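## Task

The scoop starts in the right gripper. Set it on the tabletop right next to the litter pan so it touches only the table and its concave side faces upward; the pan must stay in its place and nothing may be knocked over.

## Robot and tools

Robot: two arms, left_arm and right_arm, each with a two-finger parallel gripper. In the scene frame the origin sits at table-top height midway between the nominal bases; +x points out over the table, +y toward left_arm, +z up. Arm names do not match image sides. Calibrated bases: left_arm at (-0.013, +0.313, 0) m, yaw quat_wxyz (+1.000, 0, 0, -0.004); right_arm at (0, -0.256, 0) m, identity. A camera stand is fixed behind the arms. Loose objects may occasionally get a small push from outside.

Gripper axes: fingers extend along the gripper's +z and close along its y. The reported end_effector_position is the spot between the pads, roughly 1 cm short of the fingertips. Positions are in metres, orientations as quat_wxyz, both in the scene frame.

The common row: 14 numbers, each in [-1, 1], always all 14 even if one arm is idle. Order: dx, dy, dz, rx, ry, rz, opening for left_arm, then the same seven for right_arm. The first six per arm are an offset, not a pose: measured along that arm's own Hand target axes, from the Hand target held when the action or move begins. 1.0 equals 0.6 m for dx/dy/dz and 180 degrees for rx/ry/rz, which together form one rotation vector. Opening is absolute: +1 fully open (0.094 m), -1 closed. Sending all six pose numbers as 0 re-commands the current Hand target; a 0 in the opening slot is a real half-open command, so resend the present opening to leave a gripper alone.

execute_actions(actions, cameras): actions is a list of actions; each action is up to 15 rows, one per 1/30 s step, and a short action repeats its last row to fill 15 steps. Every row of one action counts from that action's starting Hand target, so repeating an offset keeps moving further. Images are returned only for an empty actions list or when cameras names them (["all"], [] or names; an unknown name voids the call). An empty list also reveals the scene number and the fields other results may omit.

move(target, speed, blend, opening_speed, grip_force, blocking, cameras): drives each gripper on a straight line toward target, one 14-number row or a list of up to 15 rows, all offsets counted from the same starting Hand targets (not chained). speed is top path speed in m/s, 0.002 to 2.9 (default 0.25); rotation capped at twice that in rad/s; one value or one per target. blend in metres rounds corners of a list; 0 stops at each target. opening_speed (0.2 or more, per second on the -1..+1 scale) ramps the fingers; use it for gentle closing. grip_force: newtons per pad, 10 to 50, one value or one per arm; it persists, and lower forces close slowly. blocking=false returns after about 0.5 s while motion continues. A move lasts between 0.5 s and 10 s; it does not avoid obstacles or the other arm, grippers lag and overshoot more when fast or near full stretch, and paths passing near an arm's own base can flip its shoulder, so route around it. Result adds a move: line: done, off_target, moving, held, fault, plus limits (paced = pose clipped, held = steps withheld). done means within 10 mm and 2 degrees; neither done nor off_target says anything about contact.

wait(seconds 0 to 10, cameras): lets time pass holding the last commands; returns early if a running move ends. stop(cameras): brakes a running move, needing some distance. zoom_image(camera, region [x0, y0, x1, y1] pixels, at most 504 by 504): enlarges part of the latest image of cam_head_left, cam_head_right, cam_high, cam_low, cam_left_wrist or cam_right_wrist (all 896x504). finished_scene(scene): integer number of the current scene; ends it irreversibly, so the scoop must already lie correctly with nothing held. After ending the first scene, make no further call in that reply.

Results: end_effector_position and quat per arm; Hand target (the commanded pose after clipping, base for the next offsets); Joint positions (last entry is finger gap in m); joint torques (include gravity, sign toward larger angle, items 1-3 wrap at ±28 N m); grip_measured on the opening scale (empty fingers read up to 2.5 mm wide; a firm grip reads a bit under the part's width); grip_effort_nm (negative = closing; not pad force); Joint velocities, possibly shown as within noise; step readings of position for action calls; Tool commands.

Control notes: orientation commands are clipped to 40 degrees from the measured one each step. Grippers often settle a few cm off in free air from friction and load; a new action, even zeros, retries, and you may add the remaining gap as an offset. A blocked arm keeps pushing until you command its target back past the gripper. To release, command an opening well above grip_measured.

Avoid: dropping the scoop from height or releasing it while moving; fast impacts with the table, pan or fixtures; arms or grippers touching each other (the clearance check does not protect grippers or wrist cameras); strain on wrist camera cables; anything leaving the table; shoving or tipping the pan. Long holding, stretched poses or pushing at unreachable targets heat motors: MOTOR HOT appears at 75 °C, at 90 °C the arm folds and goes idle, at 100 °C it collapses. Lower the scoop close to the table slowly, hollow facing up, then open and lift away.

Each tool is called by a JSON object that holds its "fn" and its "kwargs", one argument or row to a line.

## Session

{"fn": "execute_actions", "kwargs": {
  "actions": []
}}

Scene clock: 0.00 s.
left_arm: end_effector_position=(+0.3619, +0.3581, +0.4821) grip_measured=+1.000 grip_effort_nm=n/a end_effector_quat_wxyz=(+0.724, +0.128, +0.648, +0.199) | right_arm: end_effector_position=(+0.3702, -0.4982, +0.2771) grip_measured=-0.594 grip_effort_nm=n/a end_effector_quat_wxyz=(+0.298, -0.516, +0.633, -0.494)
Joint positions: left_arm=[0.166 1.088 1.247 -0.032 0.085 0.452 0.094] | right_arm=[-0.725 1.352 1.058 -0.071 -0.357 -1.845 0.019]
Joint velocities: within noise
Joint torques (N m): no reading
Heat: left arm: 33 °C; right arm: 37 °C.
Hand target: left_arm +0.3571, +0.3574, +0.4921; +0.732, +0.125, +0.639, +0.200 | right_arm +0.3713, -0.4973, +0.2975; +0.307, -0.509, +0.620, -0.512
Tool commands: left_gripper/opening=+1.0 right_gripper/opening=-0.980928

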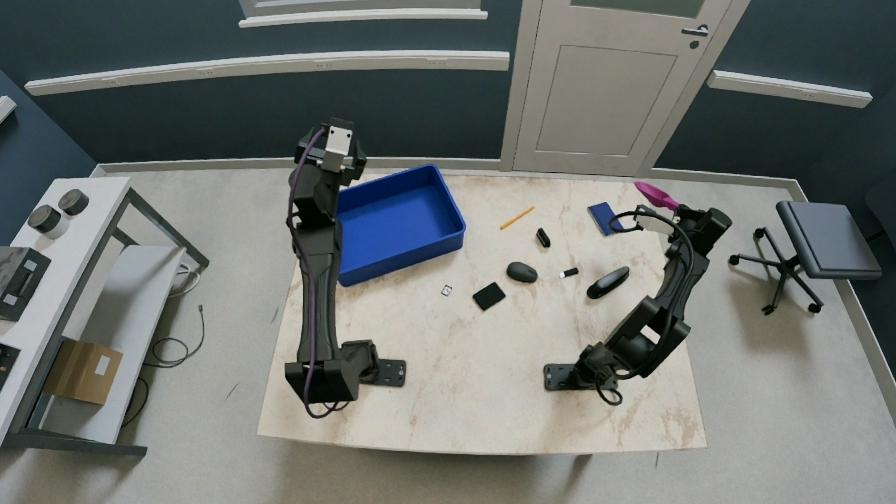

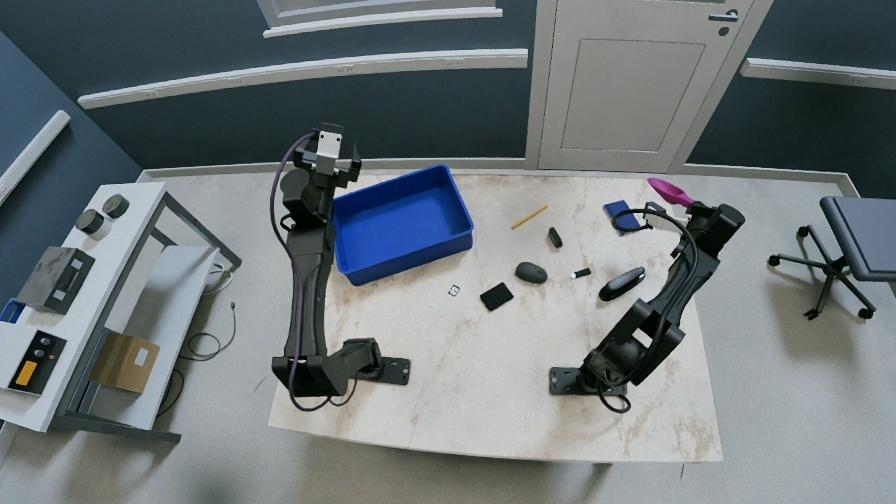

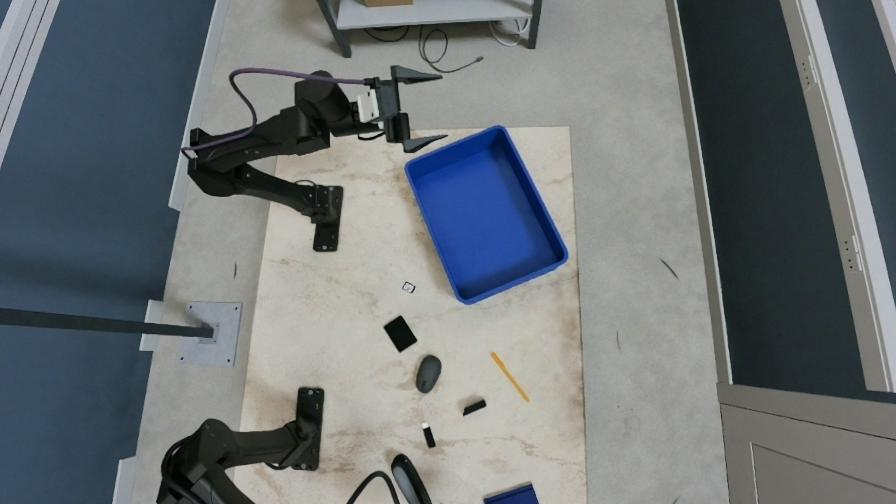

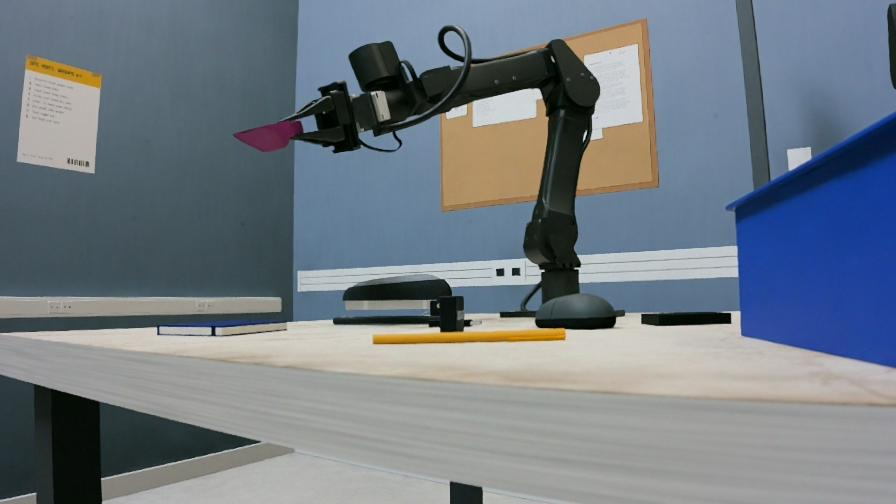

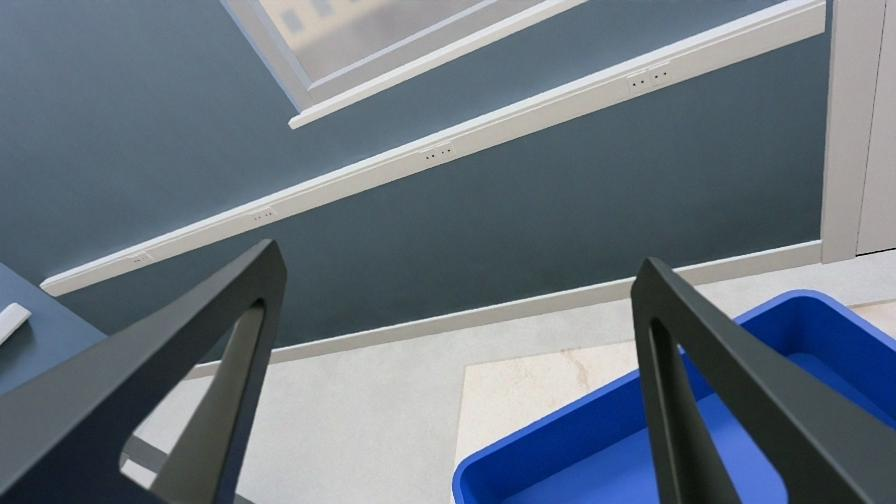

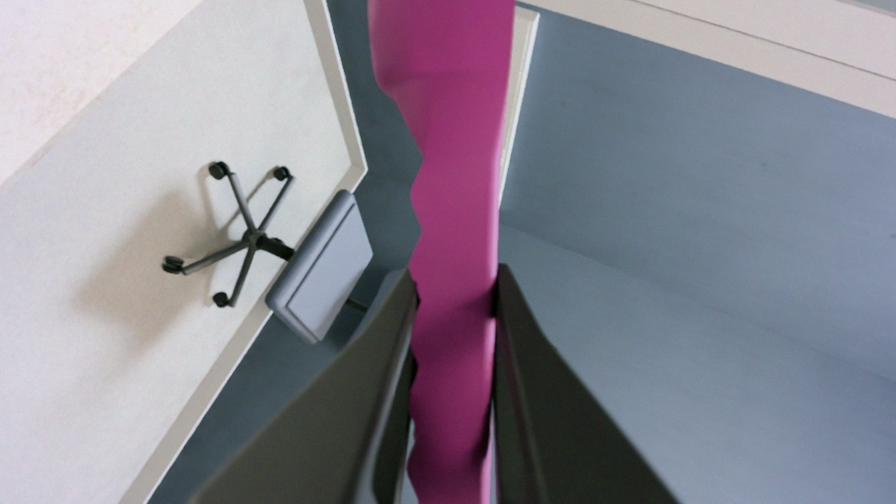

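{"fn": "move", "kwargs": {
  "target": [
    [0,0,0,0,0,0,1, -0.6002,0.0688,-0.3025,-0.18,0.025,0.063,-0.98],
    [0,0,0,0,0,0,1, -0.6742,0.3485,-0.6238,-0.3049,0.0417,0.1046,-0.98]
  ],
  "speed": 0.5,
  "blend": [0.08, 0],
  "cameras": ["cam_right_wrist", "cam_high", "cam_low", "cam_head_right"]
}}

Scene clock: 86.53 s.
left_arm: end_effector_position=(+0.3619, +0.3581, +0.4821) grip_measured=+1.000 grip_effort_nm=0.00 end_effector_quat_wxyz=(+0.724, +0.128, +0.648, +0.199) | right_arm: end_effector_position=(+0.0838, -0.0099, +0.1441) grip_measured=-0.594 grip_effort_nm=-1.03 end_effector_quat_wxyz=(+0.067, -0.462, +0.871, -0.152)
Joint positions: left_arm=[0.166 1.088 1.247 -0.032 0.085 0.452 0.094] | right_arm=[1.435 1.666 1.434 -1.514 0.287 0.485 0.019]
Joint torques (N m): left_arm=[-0.05 -4.08 7.79 1.78 -0.02 -0.07] | right_arm=[-0.06 -5.65 8.2 -0.07 0.26 0.11]
Heat: left arm: 39 °C; right arm: 41 °C.
Hand target: left_arm +0.3571, +0.3574, +0.4921; +0.732, +0.125, +0.639, +0.200 | right_arm +0.0862, -0.0031, +0.1496; +0.076, -0.455, +0.875, -0.147
Off the commanded pose: left_arm 0.011 m, 2 deg | right_arm 0.009 m, 2 deg.
move: off_target (left_arm)
Images, in order (width x height): cam_head_right 896x504, cam_high 896x504, cam_low 896x504, cam_right_wrist 896x504.

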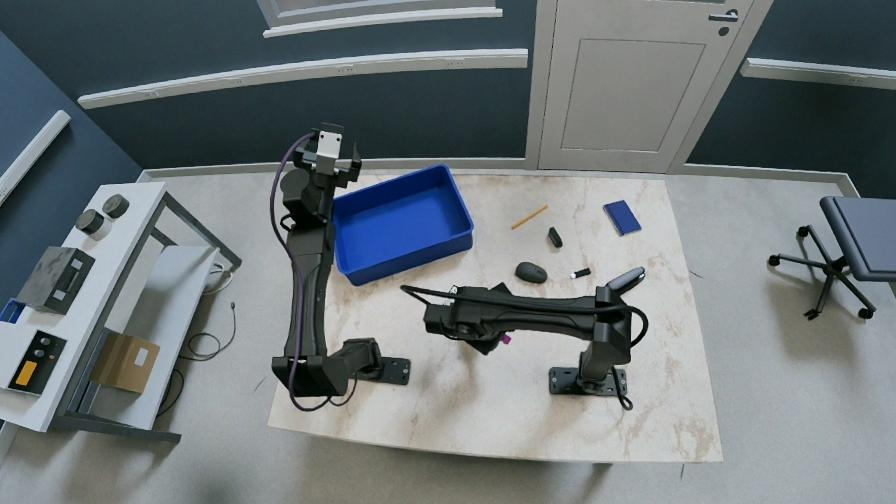

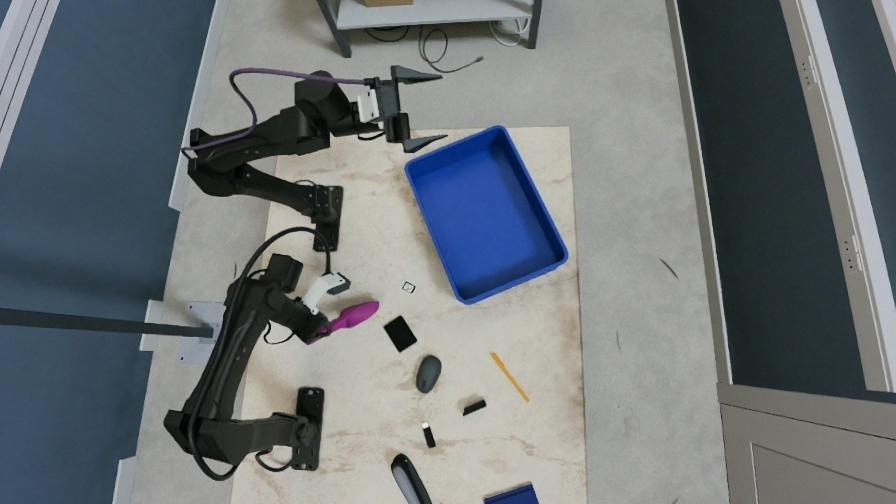

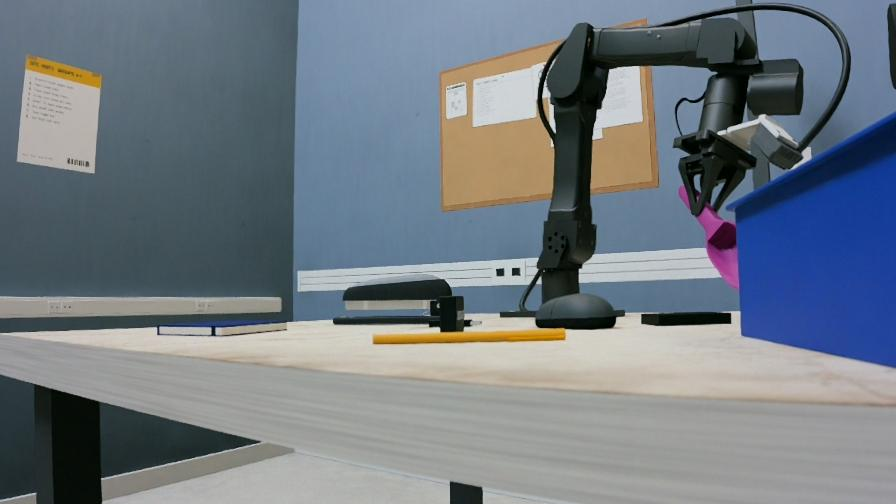

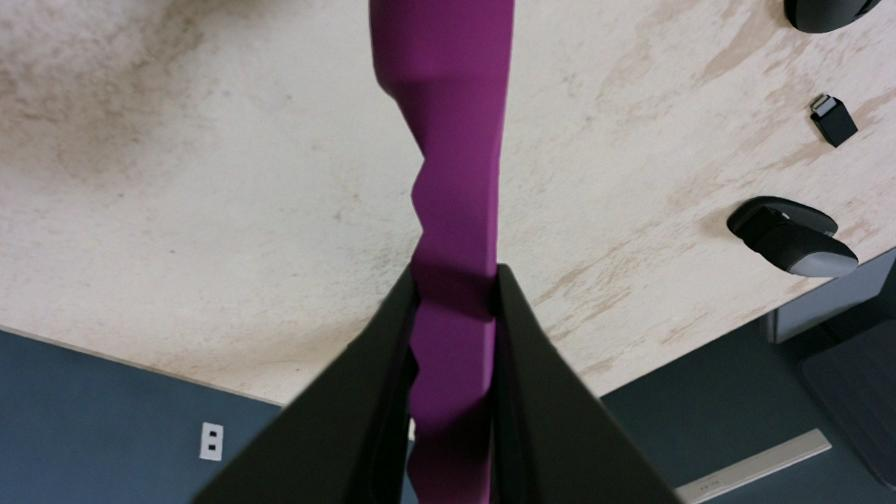

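{"fn": "move", "kwargs": {
  "target": [0,0,0,0,0,0,1, 0,0.0271,0.0788,0,-0.222,0,-0.98],
  "speed": 0.5,
  "cameras": ["cam_right_wrist", "cam_high", "cam_low"]
}}

Scene clock: 109.50 s.
left_arm: end_effector_position=(+0.3619, +0.3581, +0.4821) grip_measured=+1.000 grip_effort_nm=0.00 end_effector_quat_wxyz=(+0.724, +0.128, +0.648, +0.199) | right_arm: end_effector_position=(+0.0811, -0.0088, +0.0905) grip_measured=-0.594 grip_effort_nm=-1.03 end_effector_quat_wxyz=(+0.350, -0.493, +0.797, +0.005)
Joint positions: left_arm=[0.166 1.088 1.247 -0.032 0.085 0.452 0.094] | right_arm=[1.665 1.165 0.647 -0.676 0.622 0.433 0.019]
Joint torques (N m): left_arm=[-0.09 -4.11 7.72 1.78 -0.06 -0.09] | right_arm=[-0.64 -4.51 6.05 1.31 0.66 -0.01]
Heat: left arm: 40 °C; right arm: 40 °C.
Hand target: left_arm +0.3571, +0.3574, +0.4921; +0.732, +0.125, +0.639, +0.200 | right_arm +0.0862, -0.0030, +0.0997; +0.371, -0.478, +0.796, +0.018
Off the commanded pose: left_arm 0.011 m, 2 deg | right_arm 0.012 m, 3 deg.
move: off_target (left_arm, right_arm)
Images, in order (width x height): cam_high 896x504, cam_low 896x504, cam_right_wrist 896x504.

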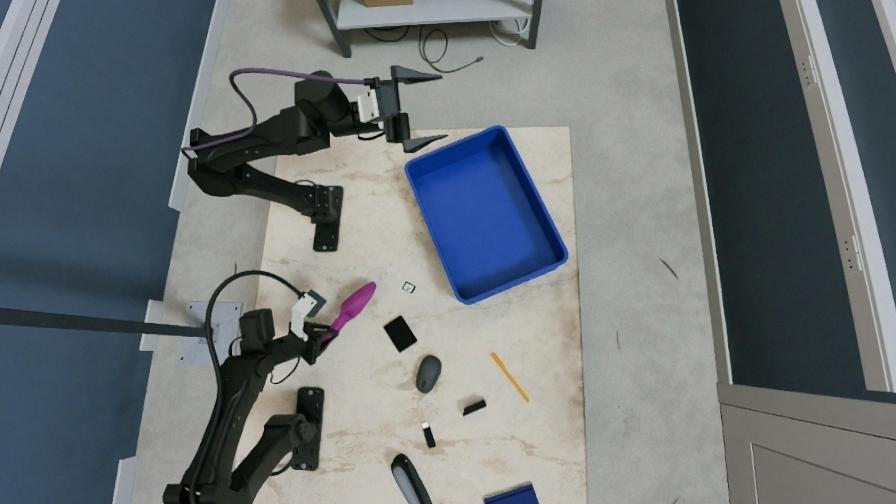

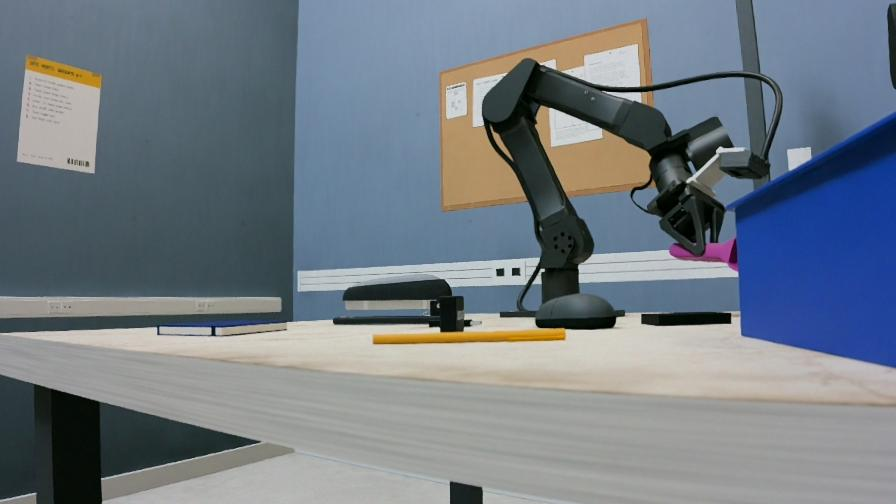

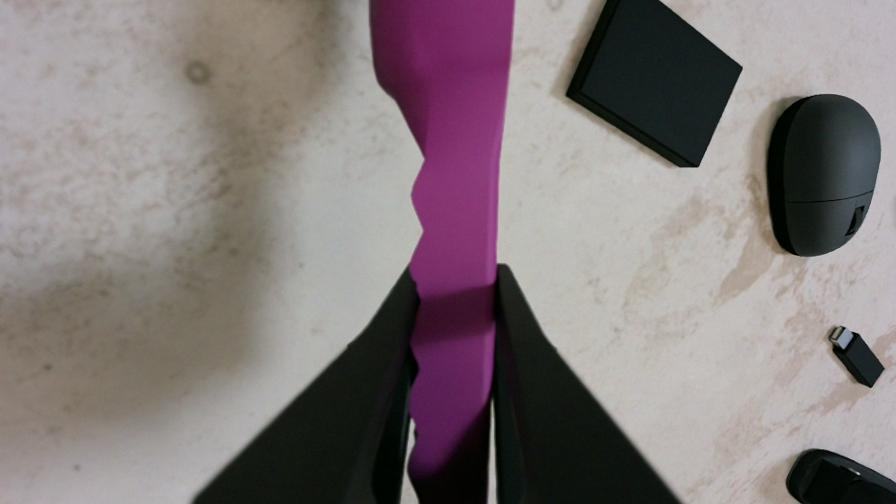

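{"fn": "move", "kwargs": {
  "target": [
    [0,0,0,0,0,0,1, 0.0557,0.0299,0.0664,0,0,0,-0.98],
    [0,0,0,0,0,0,1, 0.0861,0.0462,0.1026,0,0,0,-0.98],
    [0,0,0,0,0,0,1, 0.0770,0.0413,0.0917,0,0,0,-0.98],
    [0,0,0,0,0,0,1, 0.0770,0.0413,0.0917,0,0,0,-0.3],
    [0,0,0,0,0,0,1, 0.0466,0.0250,-0.1112,0,0,0,-0.3]
  ],
  "speed": [0.2, 0.05, 0.1, 0.1, 0.2],
  "blend": [0.01, 0, 0, 0, 0],
  "opening_speed": 0.5,
  "grip_force": 35,
  "cameras": ["cam_right_wrist", "cam_high", "cam_low"]
}}

Scene clock: 126.23 s.
left_arm: end_effector_position=(+0.3619, +0.3581, +0.4821) grip_measured=+1.000 grip_effort_nm=0.00 end_effector_quat_wxyz=(+0.724, +0.128, +0.648, +0.199) | right_arm: end_effector_position=(+0.0304, -0.0505, +0.1142) grip_measured=-0.302 grip_effort_nm=0.11 end_effector_quat_wxyz=(+0.357, -0.488, +0.796, +0.005)
Joint positions: left_arm=[0.166 1.088 1.247 -0.032 0.085 0.452 0.094] | right_arm=[2.032 1.107 0.723 -1.095 0.724 0.896 0.033]
Joint torques (N m): left_arm=[-0.12 -4.08 7.69 1.78 -0.03 -0.05] | right_arm=[0.75 -1.2 8.84 0.46 0.73 0.11]
Heat: left arm: 40 °C; right arm: 39 °C.
Hand target: left_arm +0.3571, +0.3574, +0.4921; +0.732, +0.125, +0.639, +0.200 | right_arm +0.0288, -0.0413, +0.1262; +0.371, -0.478, +0.796, +0.018
Off the commanded pose: left_arm 0.011 m, 2 deg | right_arm 0.015 m, 3 deg.
grip_force (N): 35, 35
move: off_target (left_arm, right_arm)
Images, in order (width x height): cam_high 896x504, cam_low 896x504, cam_right_wrist 896x504.

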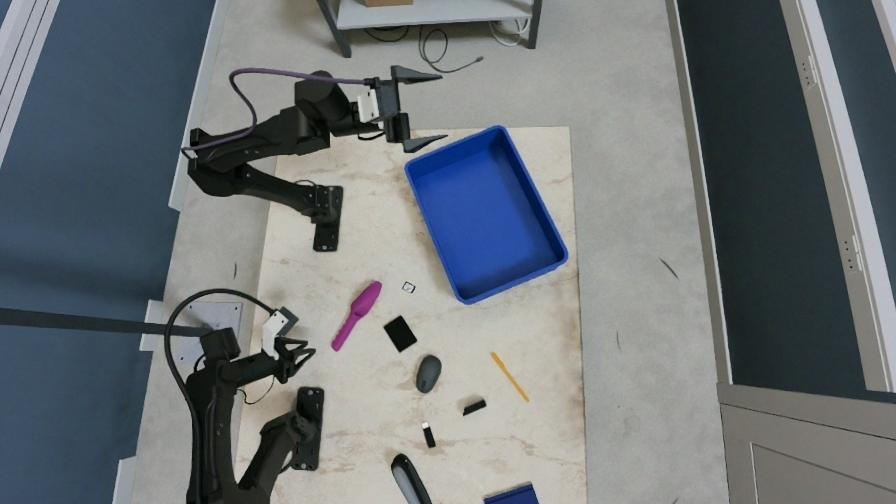

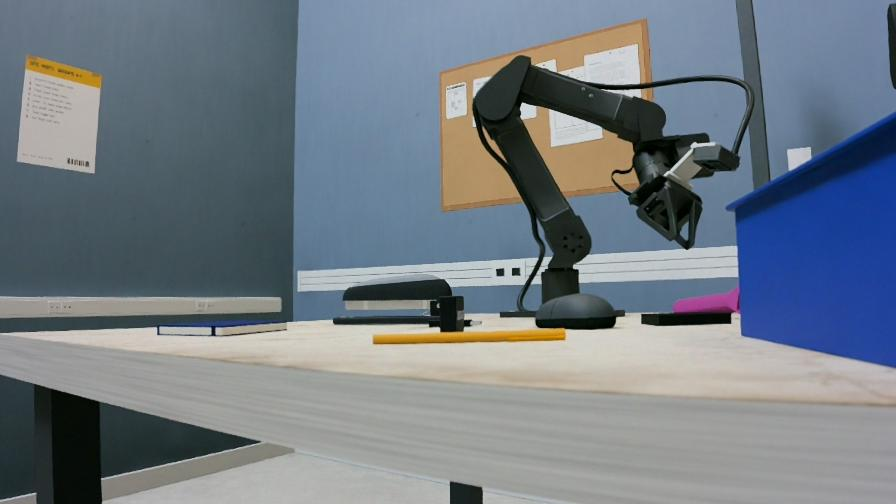

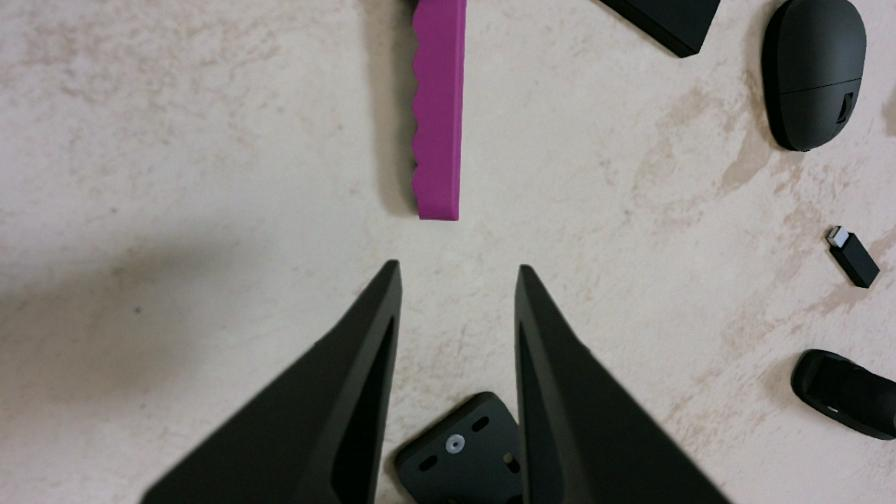

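{"fn": "move", "kwargs": {
  "target": [
    [0,0,0,0,0,0,1, -0.117,-0.2008,-0.0292,-0.176,0.103,0.046,0.2],
    [0,0,0,0,0,0,1, -0.1573,-0.1102,0.2232,-0.3526,0.2059,0.0911,0.2]
  ],
  "speed": 0.5,
  "blend": [0.05, 0],
  "cameras": ["cam_right_wrist", "cam_high"]
}}

Scene clock: 157.53 s.
left_arm: end_effector_position=(+0.3619, +0.3581, +0.4821) grip_measured=+1.000 grip_effort_nm=0.00 end_effector_quat_wxyz=(+0.724, +0.128, +0.648, +0.199) | right_arm: end_effector_position=(+0.1784, +0.0376, +0.1039) grip_measured=+0.198 grip_effort_nm=0.10 end_effector_quat_wxyz=(-0.201, -0.464, +0.803, +0.315)
Joint positions: left_arm=[0.166 1.088 1.247 -0.032 0.085 0.452 0.094] | right_arm=[0.68 2.091 1.658 -1.506 -0.689 -0.502 0.056]
Joint torques (N m): left_arm=[-0.01 -4.1 7.73 1.79 -0.05 -0.07] | right_arm=[-0.16 -8.54 7.53 -0.4 -0.61 -0.21]
Heat: left arm: 41 °C; right arm: 40 °C.
Hand target: left_arm +0.3571, +0.3574, +0.4921; +0.732, +0.125, +0.639, +0.200 | right_arm +0.1821, +0.0446, +0.1081; -0.194, -0.469, +0.796, +0.330
Off the commanded pose: left_arm 0.011 m, 2 deg | right_arm 0.009 m, 2 deg.
grip_force (N): 35, 35
move: off_target (left_arm)
Images, in order (width x height): cam_high 896x504, cam_right_wrist 896x504.

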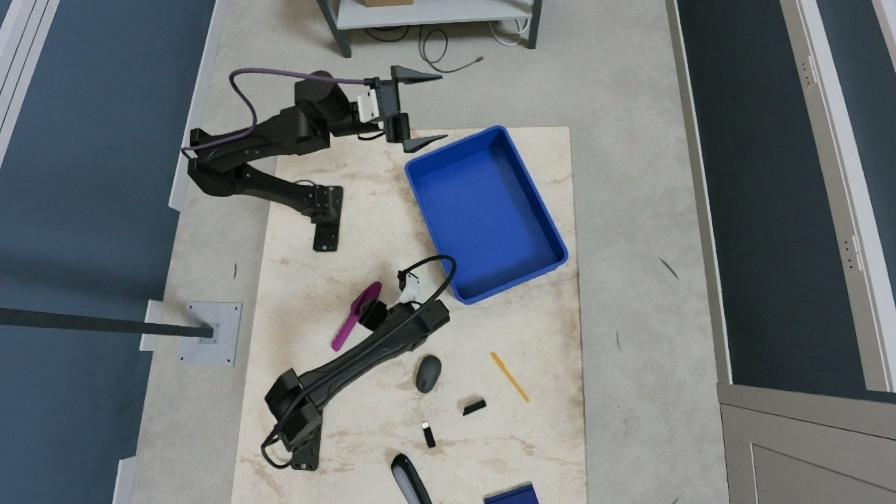

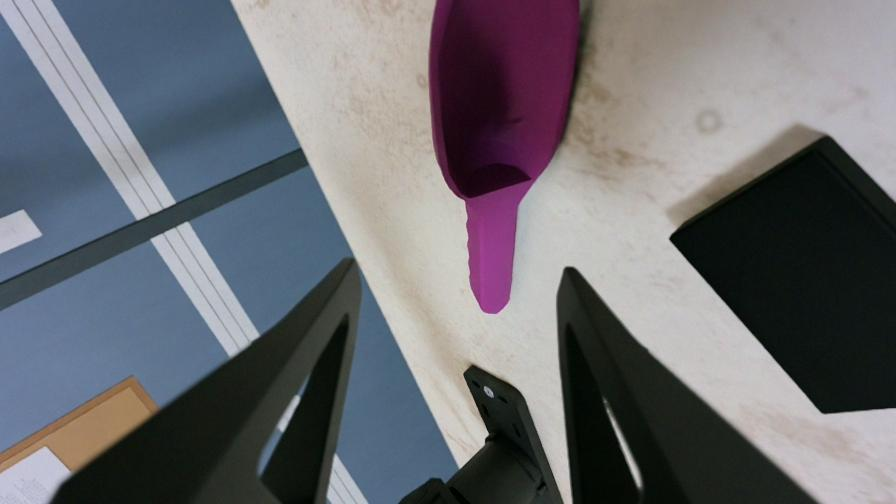

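{"fn": "move", "kwargs": {
  "target": [
    [0,0,0,0,0,0,1,-0.06,0.0208,0.1567,0,0,0,0.2],
    [0,0,0,0,0,0,1,-0.06,0.0208,0.1567,0,0,0,-1],
    [0,0,0,0,0,0,1,-0.06,0.1622,0.0153,0,0,0,-1],
    [0,0,0,0,0,0,1,-0.1552,0.1663,-0.1456,0.1831,0.0252,-0.1594,-1],
    [0,0,0,0,0,0,1,-0.2503,-0.0362,-0.0997,0.3662,0.0504,-0.3187,-1]
  ],
  "speed": [0.2,0.2,0.25,0.5,0.5],
  "blend": [0,0,0.04,0.08,0],
  "opening_speed": 0.8,
  "grip_force": 35,
  "cameras": ["cam_right_wrist","cam_high"]
}}

Scene clock: 231.77 s.
left_arm: end_effector_position=(+0.3619, +0.3581, +0.4821) grip_measured=+1.000 grip_effort_nm=0.00 end_effector_quat_wxyz=(+0.724, +0.128, +0.648, +0.199) | right_arm: end_effector_position=(+0.3037, +0.1433, +0.1121) grip_measured=-0.991 grip_effort_nm=-0.47 end_effector_quat_wxyz=(-0.166, +0.828, -0.521, +0.122)
Joint positions: left_arm=[0.166 1.088 1.247 -0.032 0.085 0.452 0.094] | right_arm=[1.003 2.154 1.932 -1.007 0.24 -1.057 0]
Joint torques (N m): left_arm=[-0.06 -4.07 7.77 1.79 -0.04 -0.06] | right_arm=[0.23 -15.41 6.2 1.13 0.13 -0.08]
Heat: left arm: 43 °C; right arm: 40 °C.
Hand target: left_arm +0.3571, +0.3574, +0.4921; +0.732, +0.125, +0.639, +0.200 | right_arm +0.3054, +0.1480, +0.1351; -0.197, +0.823, -0.519, +0.122
Off the commanded pose: left_arm 0.011 m, 2 deg | right_arm 0.023 m, 4 deg.
grip_force (N): 35, 35
move: off_target (left_arm, right_arm)
Images, in order (width x height): cam_high 896x504, cam_right_wrist 896x504.

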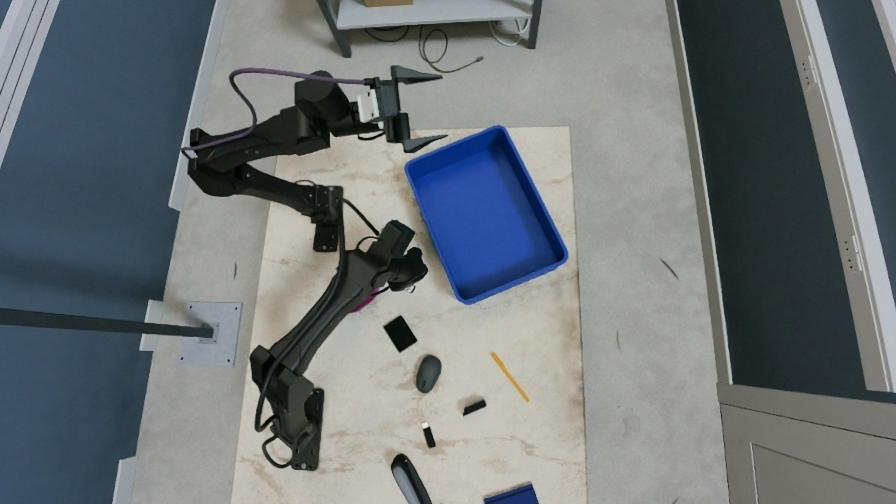

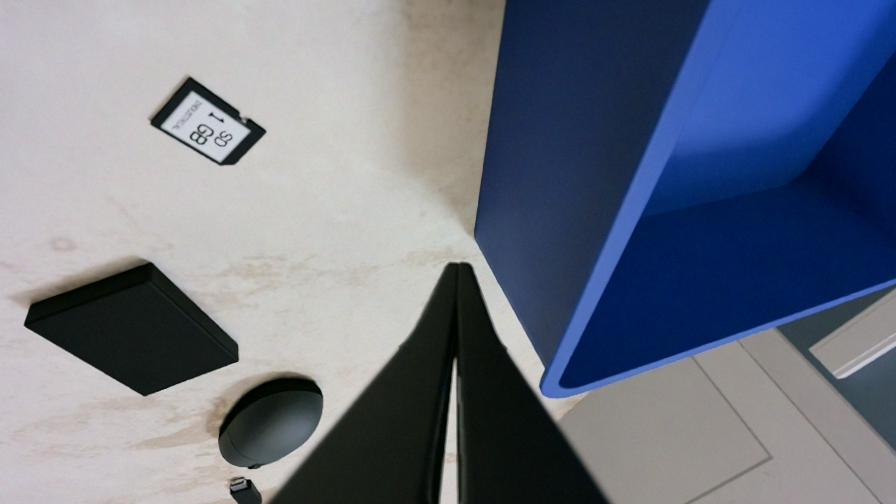

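{"fn": "zoom_image", "kwargs": {
  "camera": "cam_high",
  "region": [300, 200, 460, 360]
}}

Scaled by 3.150.

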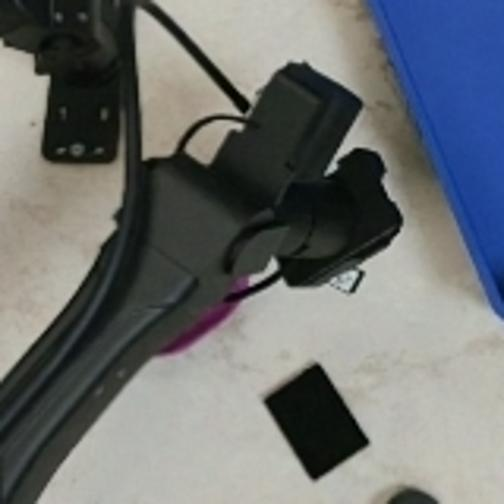

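{"fn": "move", "kwargs": {
  "target": [0,0,0,0,0,0,1,0.0667,0.2292,-0.1225,-0.3662,-0.0504,0.3187,0.2],
  "speed": 0.5,
  "cameras": ["cam_right_wrist","cam_high"]
}}

Scene clock: 247.40 s.
left_arm: end_effector_position=(+0.3619, +0.3581, +0.4821) grip_measured=+1.000 grip_effort_nm=0.00 end_effector_quat_wxyz=(+0.724, +0.128, +0.648, +0.199) | right_arm: end_effector_position=(+0.1839, +0.0418, +0.1178) grip_measured=+0.198 grip_effort_nm=0.11 end_effector_quat_wxyz=(-0.203, -0.459, +0.805, +0.316)
Joint positions: left_arm=[0.166 1.088 1.247 -0.032 0.085 0.452 0.094] | right_arm=[0.678 2.109 1.74 -1.57 -0.693 -0.492 0.056]
Joint torques (N m): left_arm=[-0.12 -4.11 7.79 1.78 -0.06 -0.08] | right_arm=[0.01 -14.9 5.04 -0.37 -0.62 -0.07]
Heat: left arm: 43 °C; right arm: 39 °C.
Hand target: left_arm +0.3571, +0.3574, +0.4921; +0.732, +0.125, +0.639, +0.200 | right_arm +0.1821, +0.0445, +0.1385; -0.194, -0.469, +0.796, +0.330
Off the commanded pose: left_arm 0.011 m, 2 deg | right_arm 0.021 m, 2 deg.
joint sent to its limit (right arm) — joint 4 (wrist pitch), lower limit. The joint targets still meet the commanded pose.
grip_force (N): 35, 35
move: off_target (left_arm, right_arm)
Images, in order (width x height): cam_high 896x504, cam_right_wrist 896x504.

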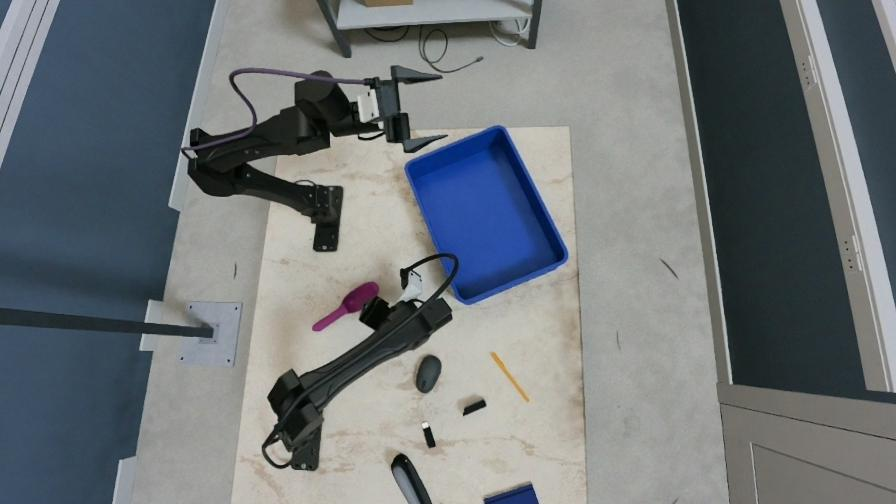

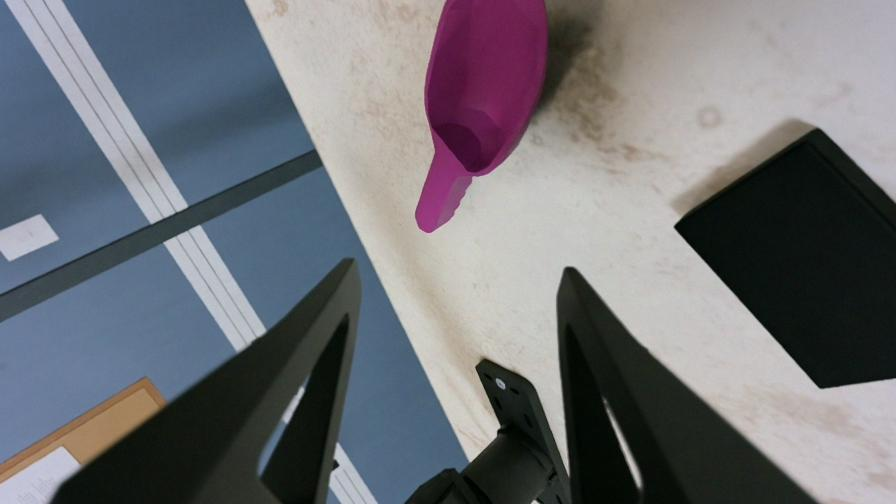

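{"fn": "zoom_image", "kwargs": {
  "camera": "cam_high",
  "region": [290, 260, 430, 350]
}}

{"fn": "zoom_image", "kwargs": {
  "camera": "cam_right_wrist",
  "region": [380, 0, 660, 280]
}}

Scaled by 3.600.

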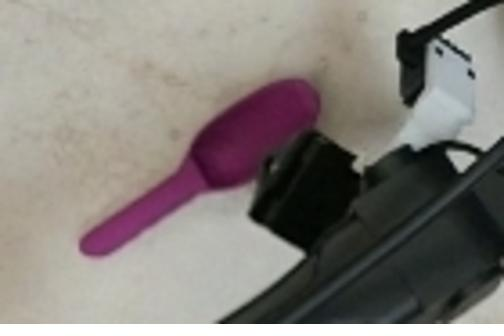

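Scaled by 1.800.

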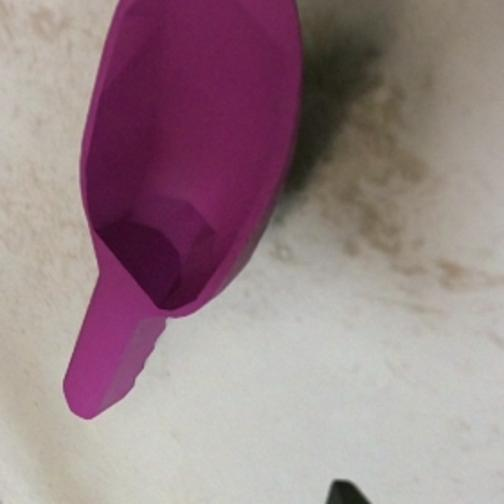

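{"fn": "move", "kwargs": {
  "target": [0,0,0,0,0,0,1,0.1045,0.0761,0.1197,0.2454,-0.058,0.14,0.1],
  "speed": 0.4,
  "grip_force": 45,
  "cameras": ["cam_right_wrist","cam_high"]
}}

Scene clock: 348.70 s.
left_arm: end_effector_position=(+0.3619, +0.3581, +0.4821) grip_measured=+1.000 grip_effort_nm=0.00 end_effector_quat_wxyz=(+0.724, +0.128, +0.648, +0.199) | right_arm: end_effector_position=(+0.0769, +0.0279, +0.1112) grip_measured=+0.102 grip_effort_nm=-0.11 end_effector_quat_wxyz=(-0.014, -0.298, +0.954, -0.009)
Joint positions: left_arm=[0.166 1.088 1.247 -0.032 0.085 0.452 0.094] | right_arm=[1.294 1.684 1.368 -1.284 -0.013 0.688 0.052]
Joint torques (N m): left_arm=[-0.05 -4.1 7.69 1.78 -0.04 -0.07] | right_arm=[0.28 -8.73 6.54 0.23 0.15 0.06]
Heat: left arm: 45 °C; right arm: 45 °C.
Hand target: left_arm +0.3571, +0.3574, +0.4921; +0.732, +0.125, +0.639, +0.200 | right_arm +0.0790, +0.0300, +0.1200; +0.000, -0.296, +0.955, +0.000
Off the commanded pose: left_arm 0.011 m, 2 deg | right_arm 0.009 m, 2 deg.
grip_force (N): 45, 45
move: off_target (left_arm)
Images, in order (width x height): cam_high 896x504, cam_right_wrist 896x504.

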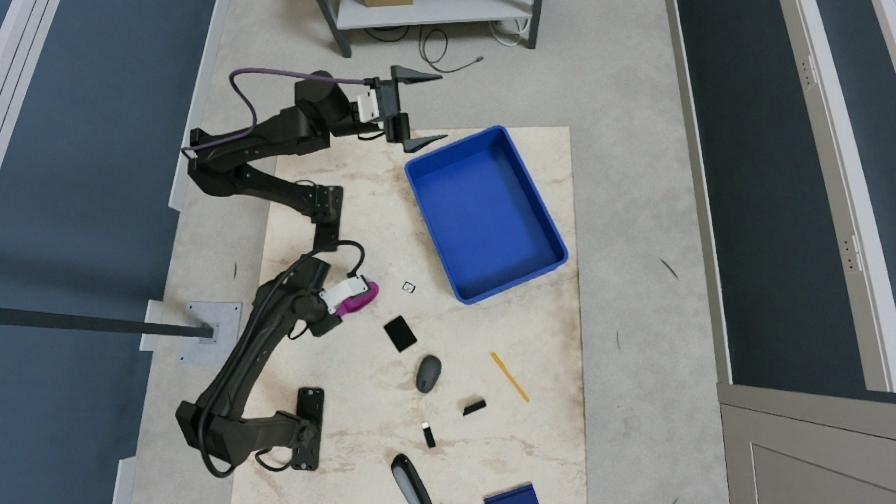

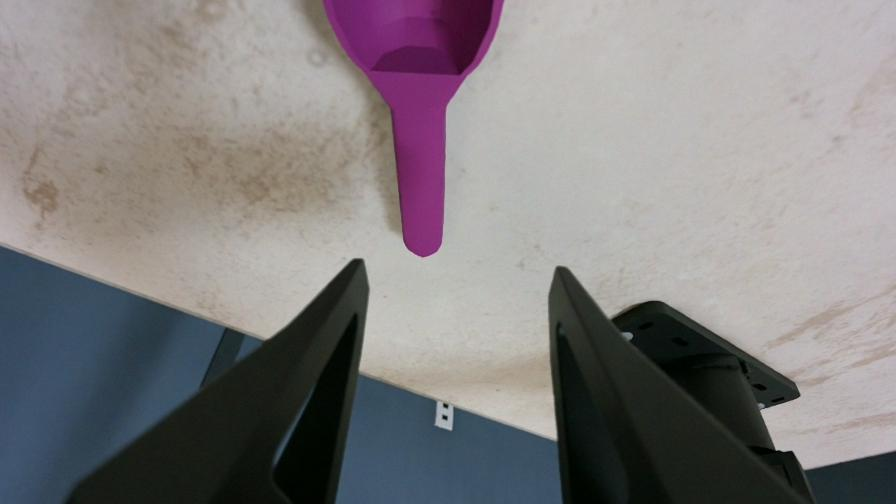

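{"fn": "move", "kwargs": {
  "target": [
    [0,0,0,0,0,0,1,0,0.028,0.14,0,0,0,0.1],
    [0,0,0,0,0,0,1,0,0.028,0.14,0,0,0,-1],
    [0,0,0,0,0,0,1,0,0.028,-0.06,0,0,0,-1],
    [0,0,0,0,0,0,1,-0.4385,-0.171,-0.05,0,0,-0.4511,-1]
  ],
  "speed": [0.2,0.2,0.25,0.5],
  "blend": [0,0,0.04,0],
  "opening_speed": 0.8,
  "grip_force": 45,
  "cameras": ["cam_right_wrist","cam_high","cam_low"]
}}

Scene clock: 383.83 s.
left_arm: end_effector_position=(+0.3619, +0.3581, +0.4821) grip_measured=+1.000 grip_effort_nm=0.00 end_effector_quat_wxyz=(+0.724, +0.128, +0.648, +0.199) | right_arm: end_effector_position=(+0.3541, +0.0884, +0.1517) grip_measured=-0.991 grip_effort_nm=-0.48 end_effector_quat_wxyz=(-0.091, +0.839, -0.536, +0.025)
Joint positions: left_arm=[0.166 1.088 1.247 -0.032 0.085 0.452 0.094] | right_arm=[0.771 2.413 2.596 -1.565 0.006 -1.234 0]
Joint torques (N m): left_arm=[-0.05 -4.1 7.75 1.78 -0.04 -0.07] | right_arm=[0.57 -10.47 7.94 0.58 -0.06 -0.07]
Heat: left arm: 45 °C; right arm: 41 °C.
Hand target: left_arm +0.3571, +0.3574, +0.4921; +0.732, +0.125, +0.639, +0.200 | right_arm +0.3542, +0.0939, +0.1501; +0.000, +0.846, -0.533, +0.000
Off the commanded pose: left_arm 0.011 m, 2 deg | right_arm 0.006 m, 11 deg.
joint sent to its limit (right arm) — joint 4 (wrist pitch), lower limit. The joint targets are off in orientation, not in position.
grip_force (N): 45, 45
move: off_target (left_arm, right_arm)
Images, in order (width x height): cam_high 896x504, cam_low 896x504, cam_right_wrist 896x504.

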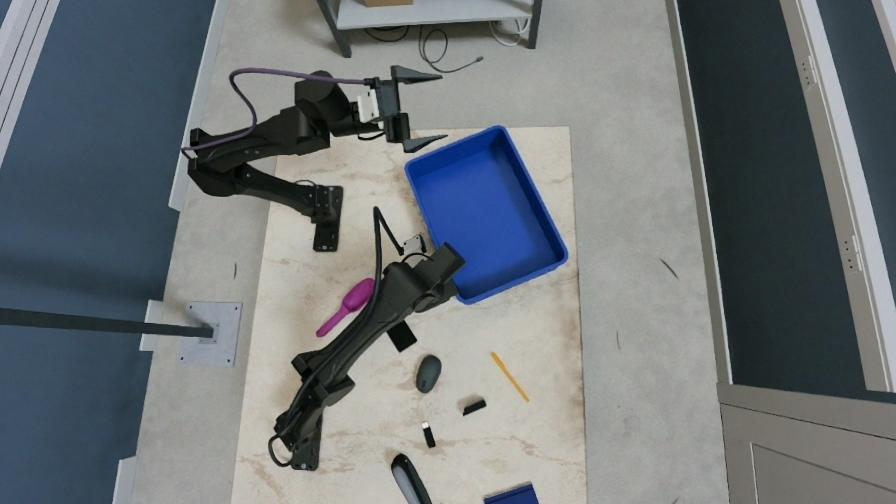

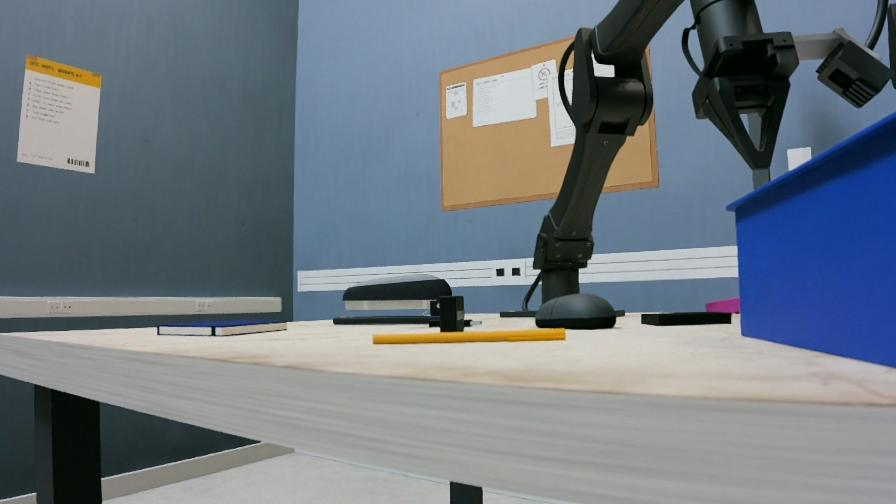

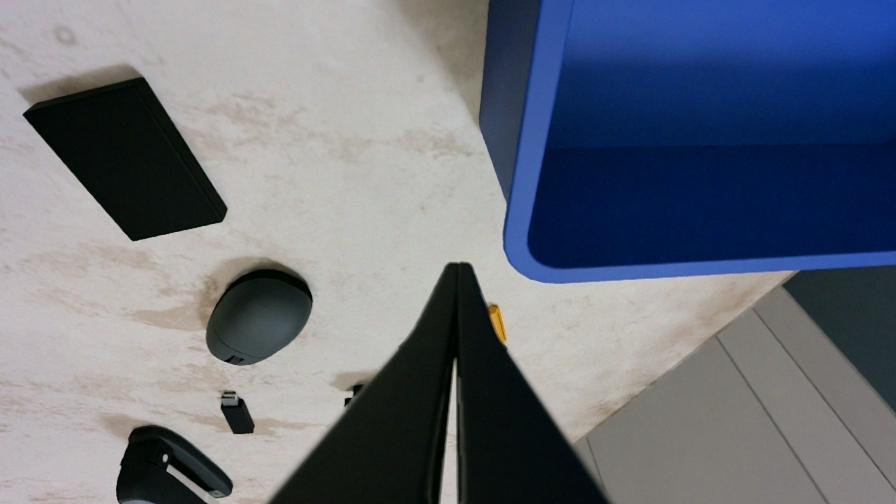

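{"fn": "move", "kwargs": {
  "target": [0,0,0,0,0,0,1,-0.0945,0.4546,0.0833,0,0,0.4511,0.1],
  "speed": 0.5,
  "cameras": ["cam_right_wrist","cam_high"]
}}

Scene clock: 420.10 s.
left_arm: end_effector_position=(+0.3619, +0.3581, +0.4821) grip_measured=+1.000 grip_effort_nm=0.00 end_effector_quat_wxyz=(+0.724, +0.128, +0.648, +0.199) | right_arm: end_effector_position=(+0.0822, +0.0227, +0.0887) grip_measured=+0.098 grip_effort_nm=0.11 end_effector_quat_wxyz=(-0.022, -0.296, +0.955, -0.021)
Joint positions: left_arm=[0.166 1.088 1.247 -0.032 0.085 0.452 0.094] | right_arm=[1.271 1.709 1.305 -1.226 -0.013 0.67 0.052]
Joint torques (N m): left_arm=[-0.09 -4.11 7.72 1.78 -0.03 -0.09] | right_arm=[0.8 -11 5.31 0.38 0.14 0.08]
Heat: left arm: 45 °C; right arm: 41 °C.
Hand target: left_arm +0.3571, +0.3574, +0.4921; +0.732, +0.125, +0.639, +0.200 | right_arm +0.0836, +0.0273, +0.1000; +0.000, -0.296, +0.955, +0.000
Off the commanded pose: left_arm 0.011 m, 2 deg | right_arm 0.012 m, 3 deg.
grip_force (N): 45, 45
move: off_target (left_arm, right_arm)
Images, in order (width x height): cam_high 896x504, cam_right_wrist 896x504.

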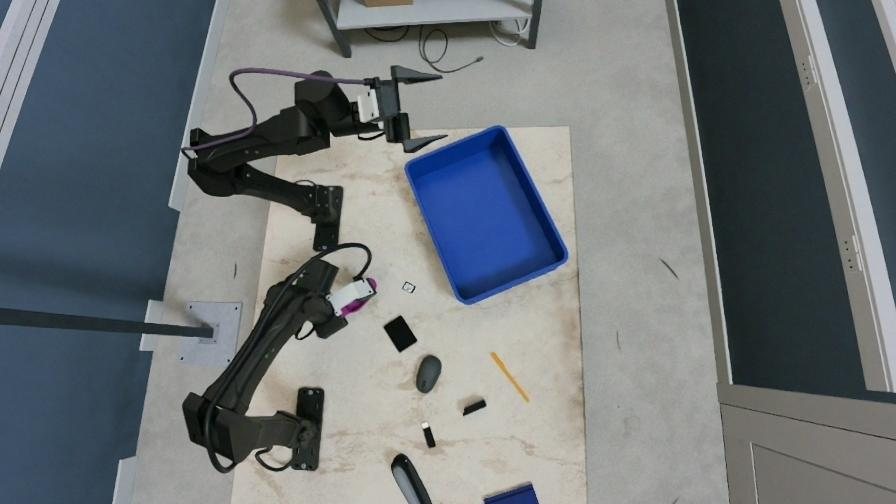

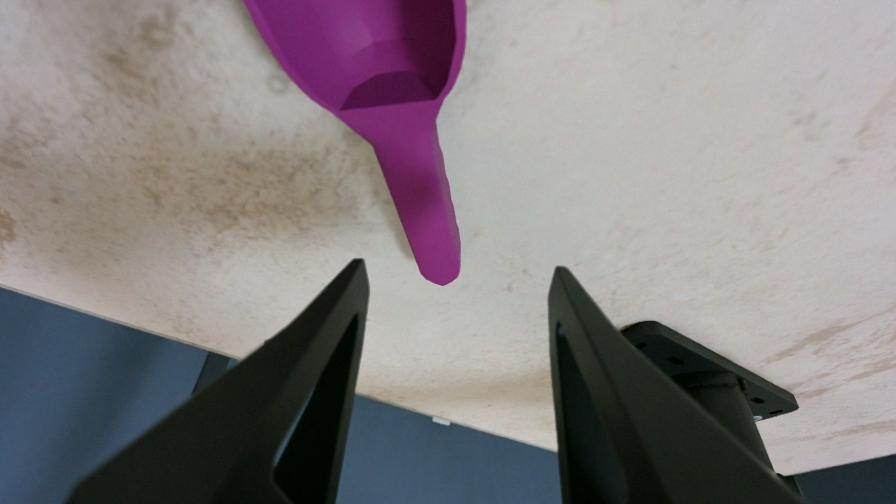

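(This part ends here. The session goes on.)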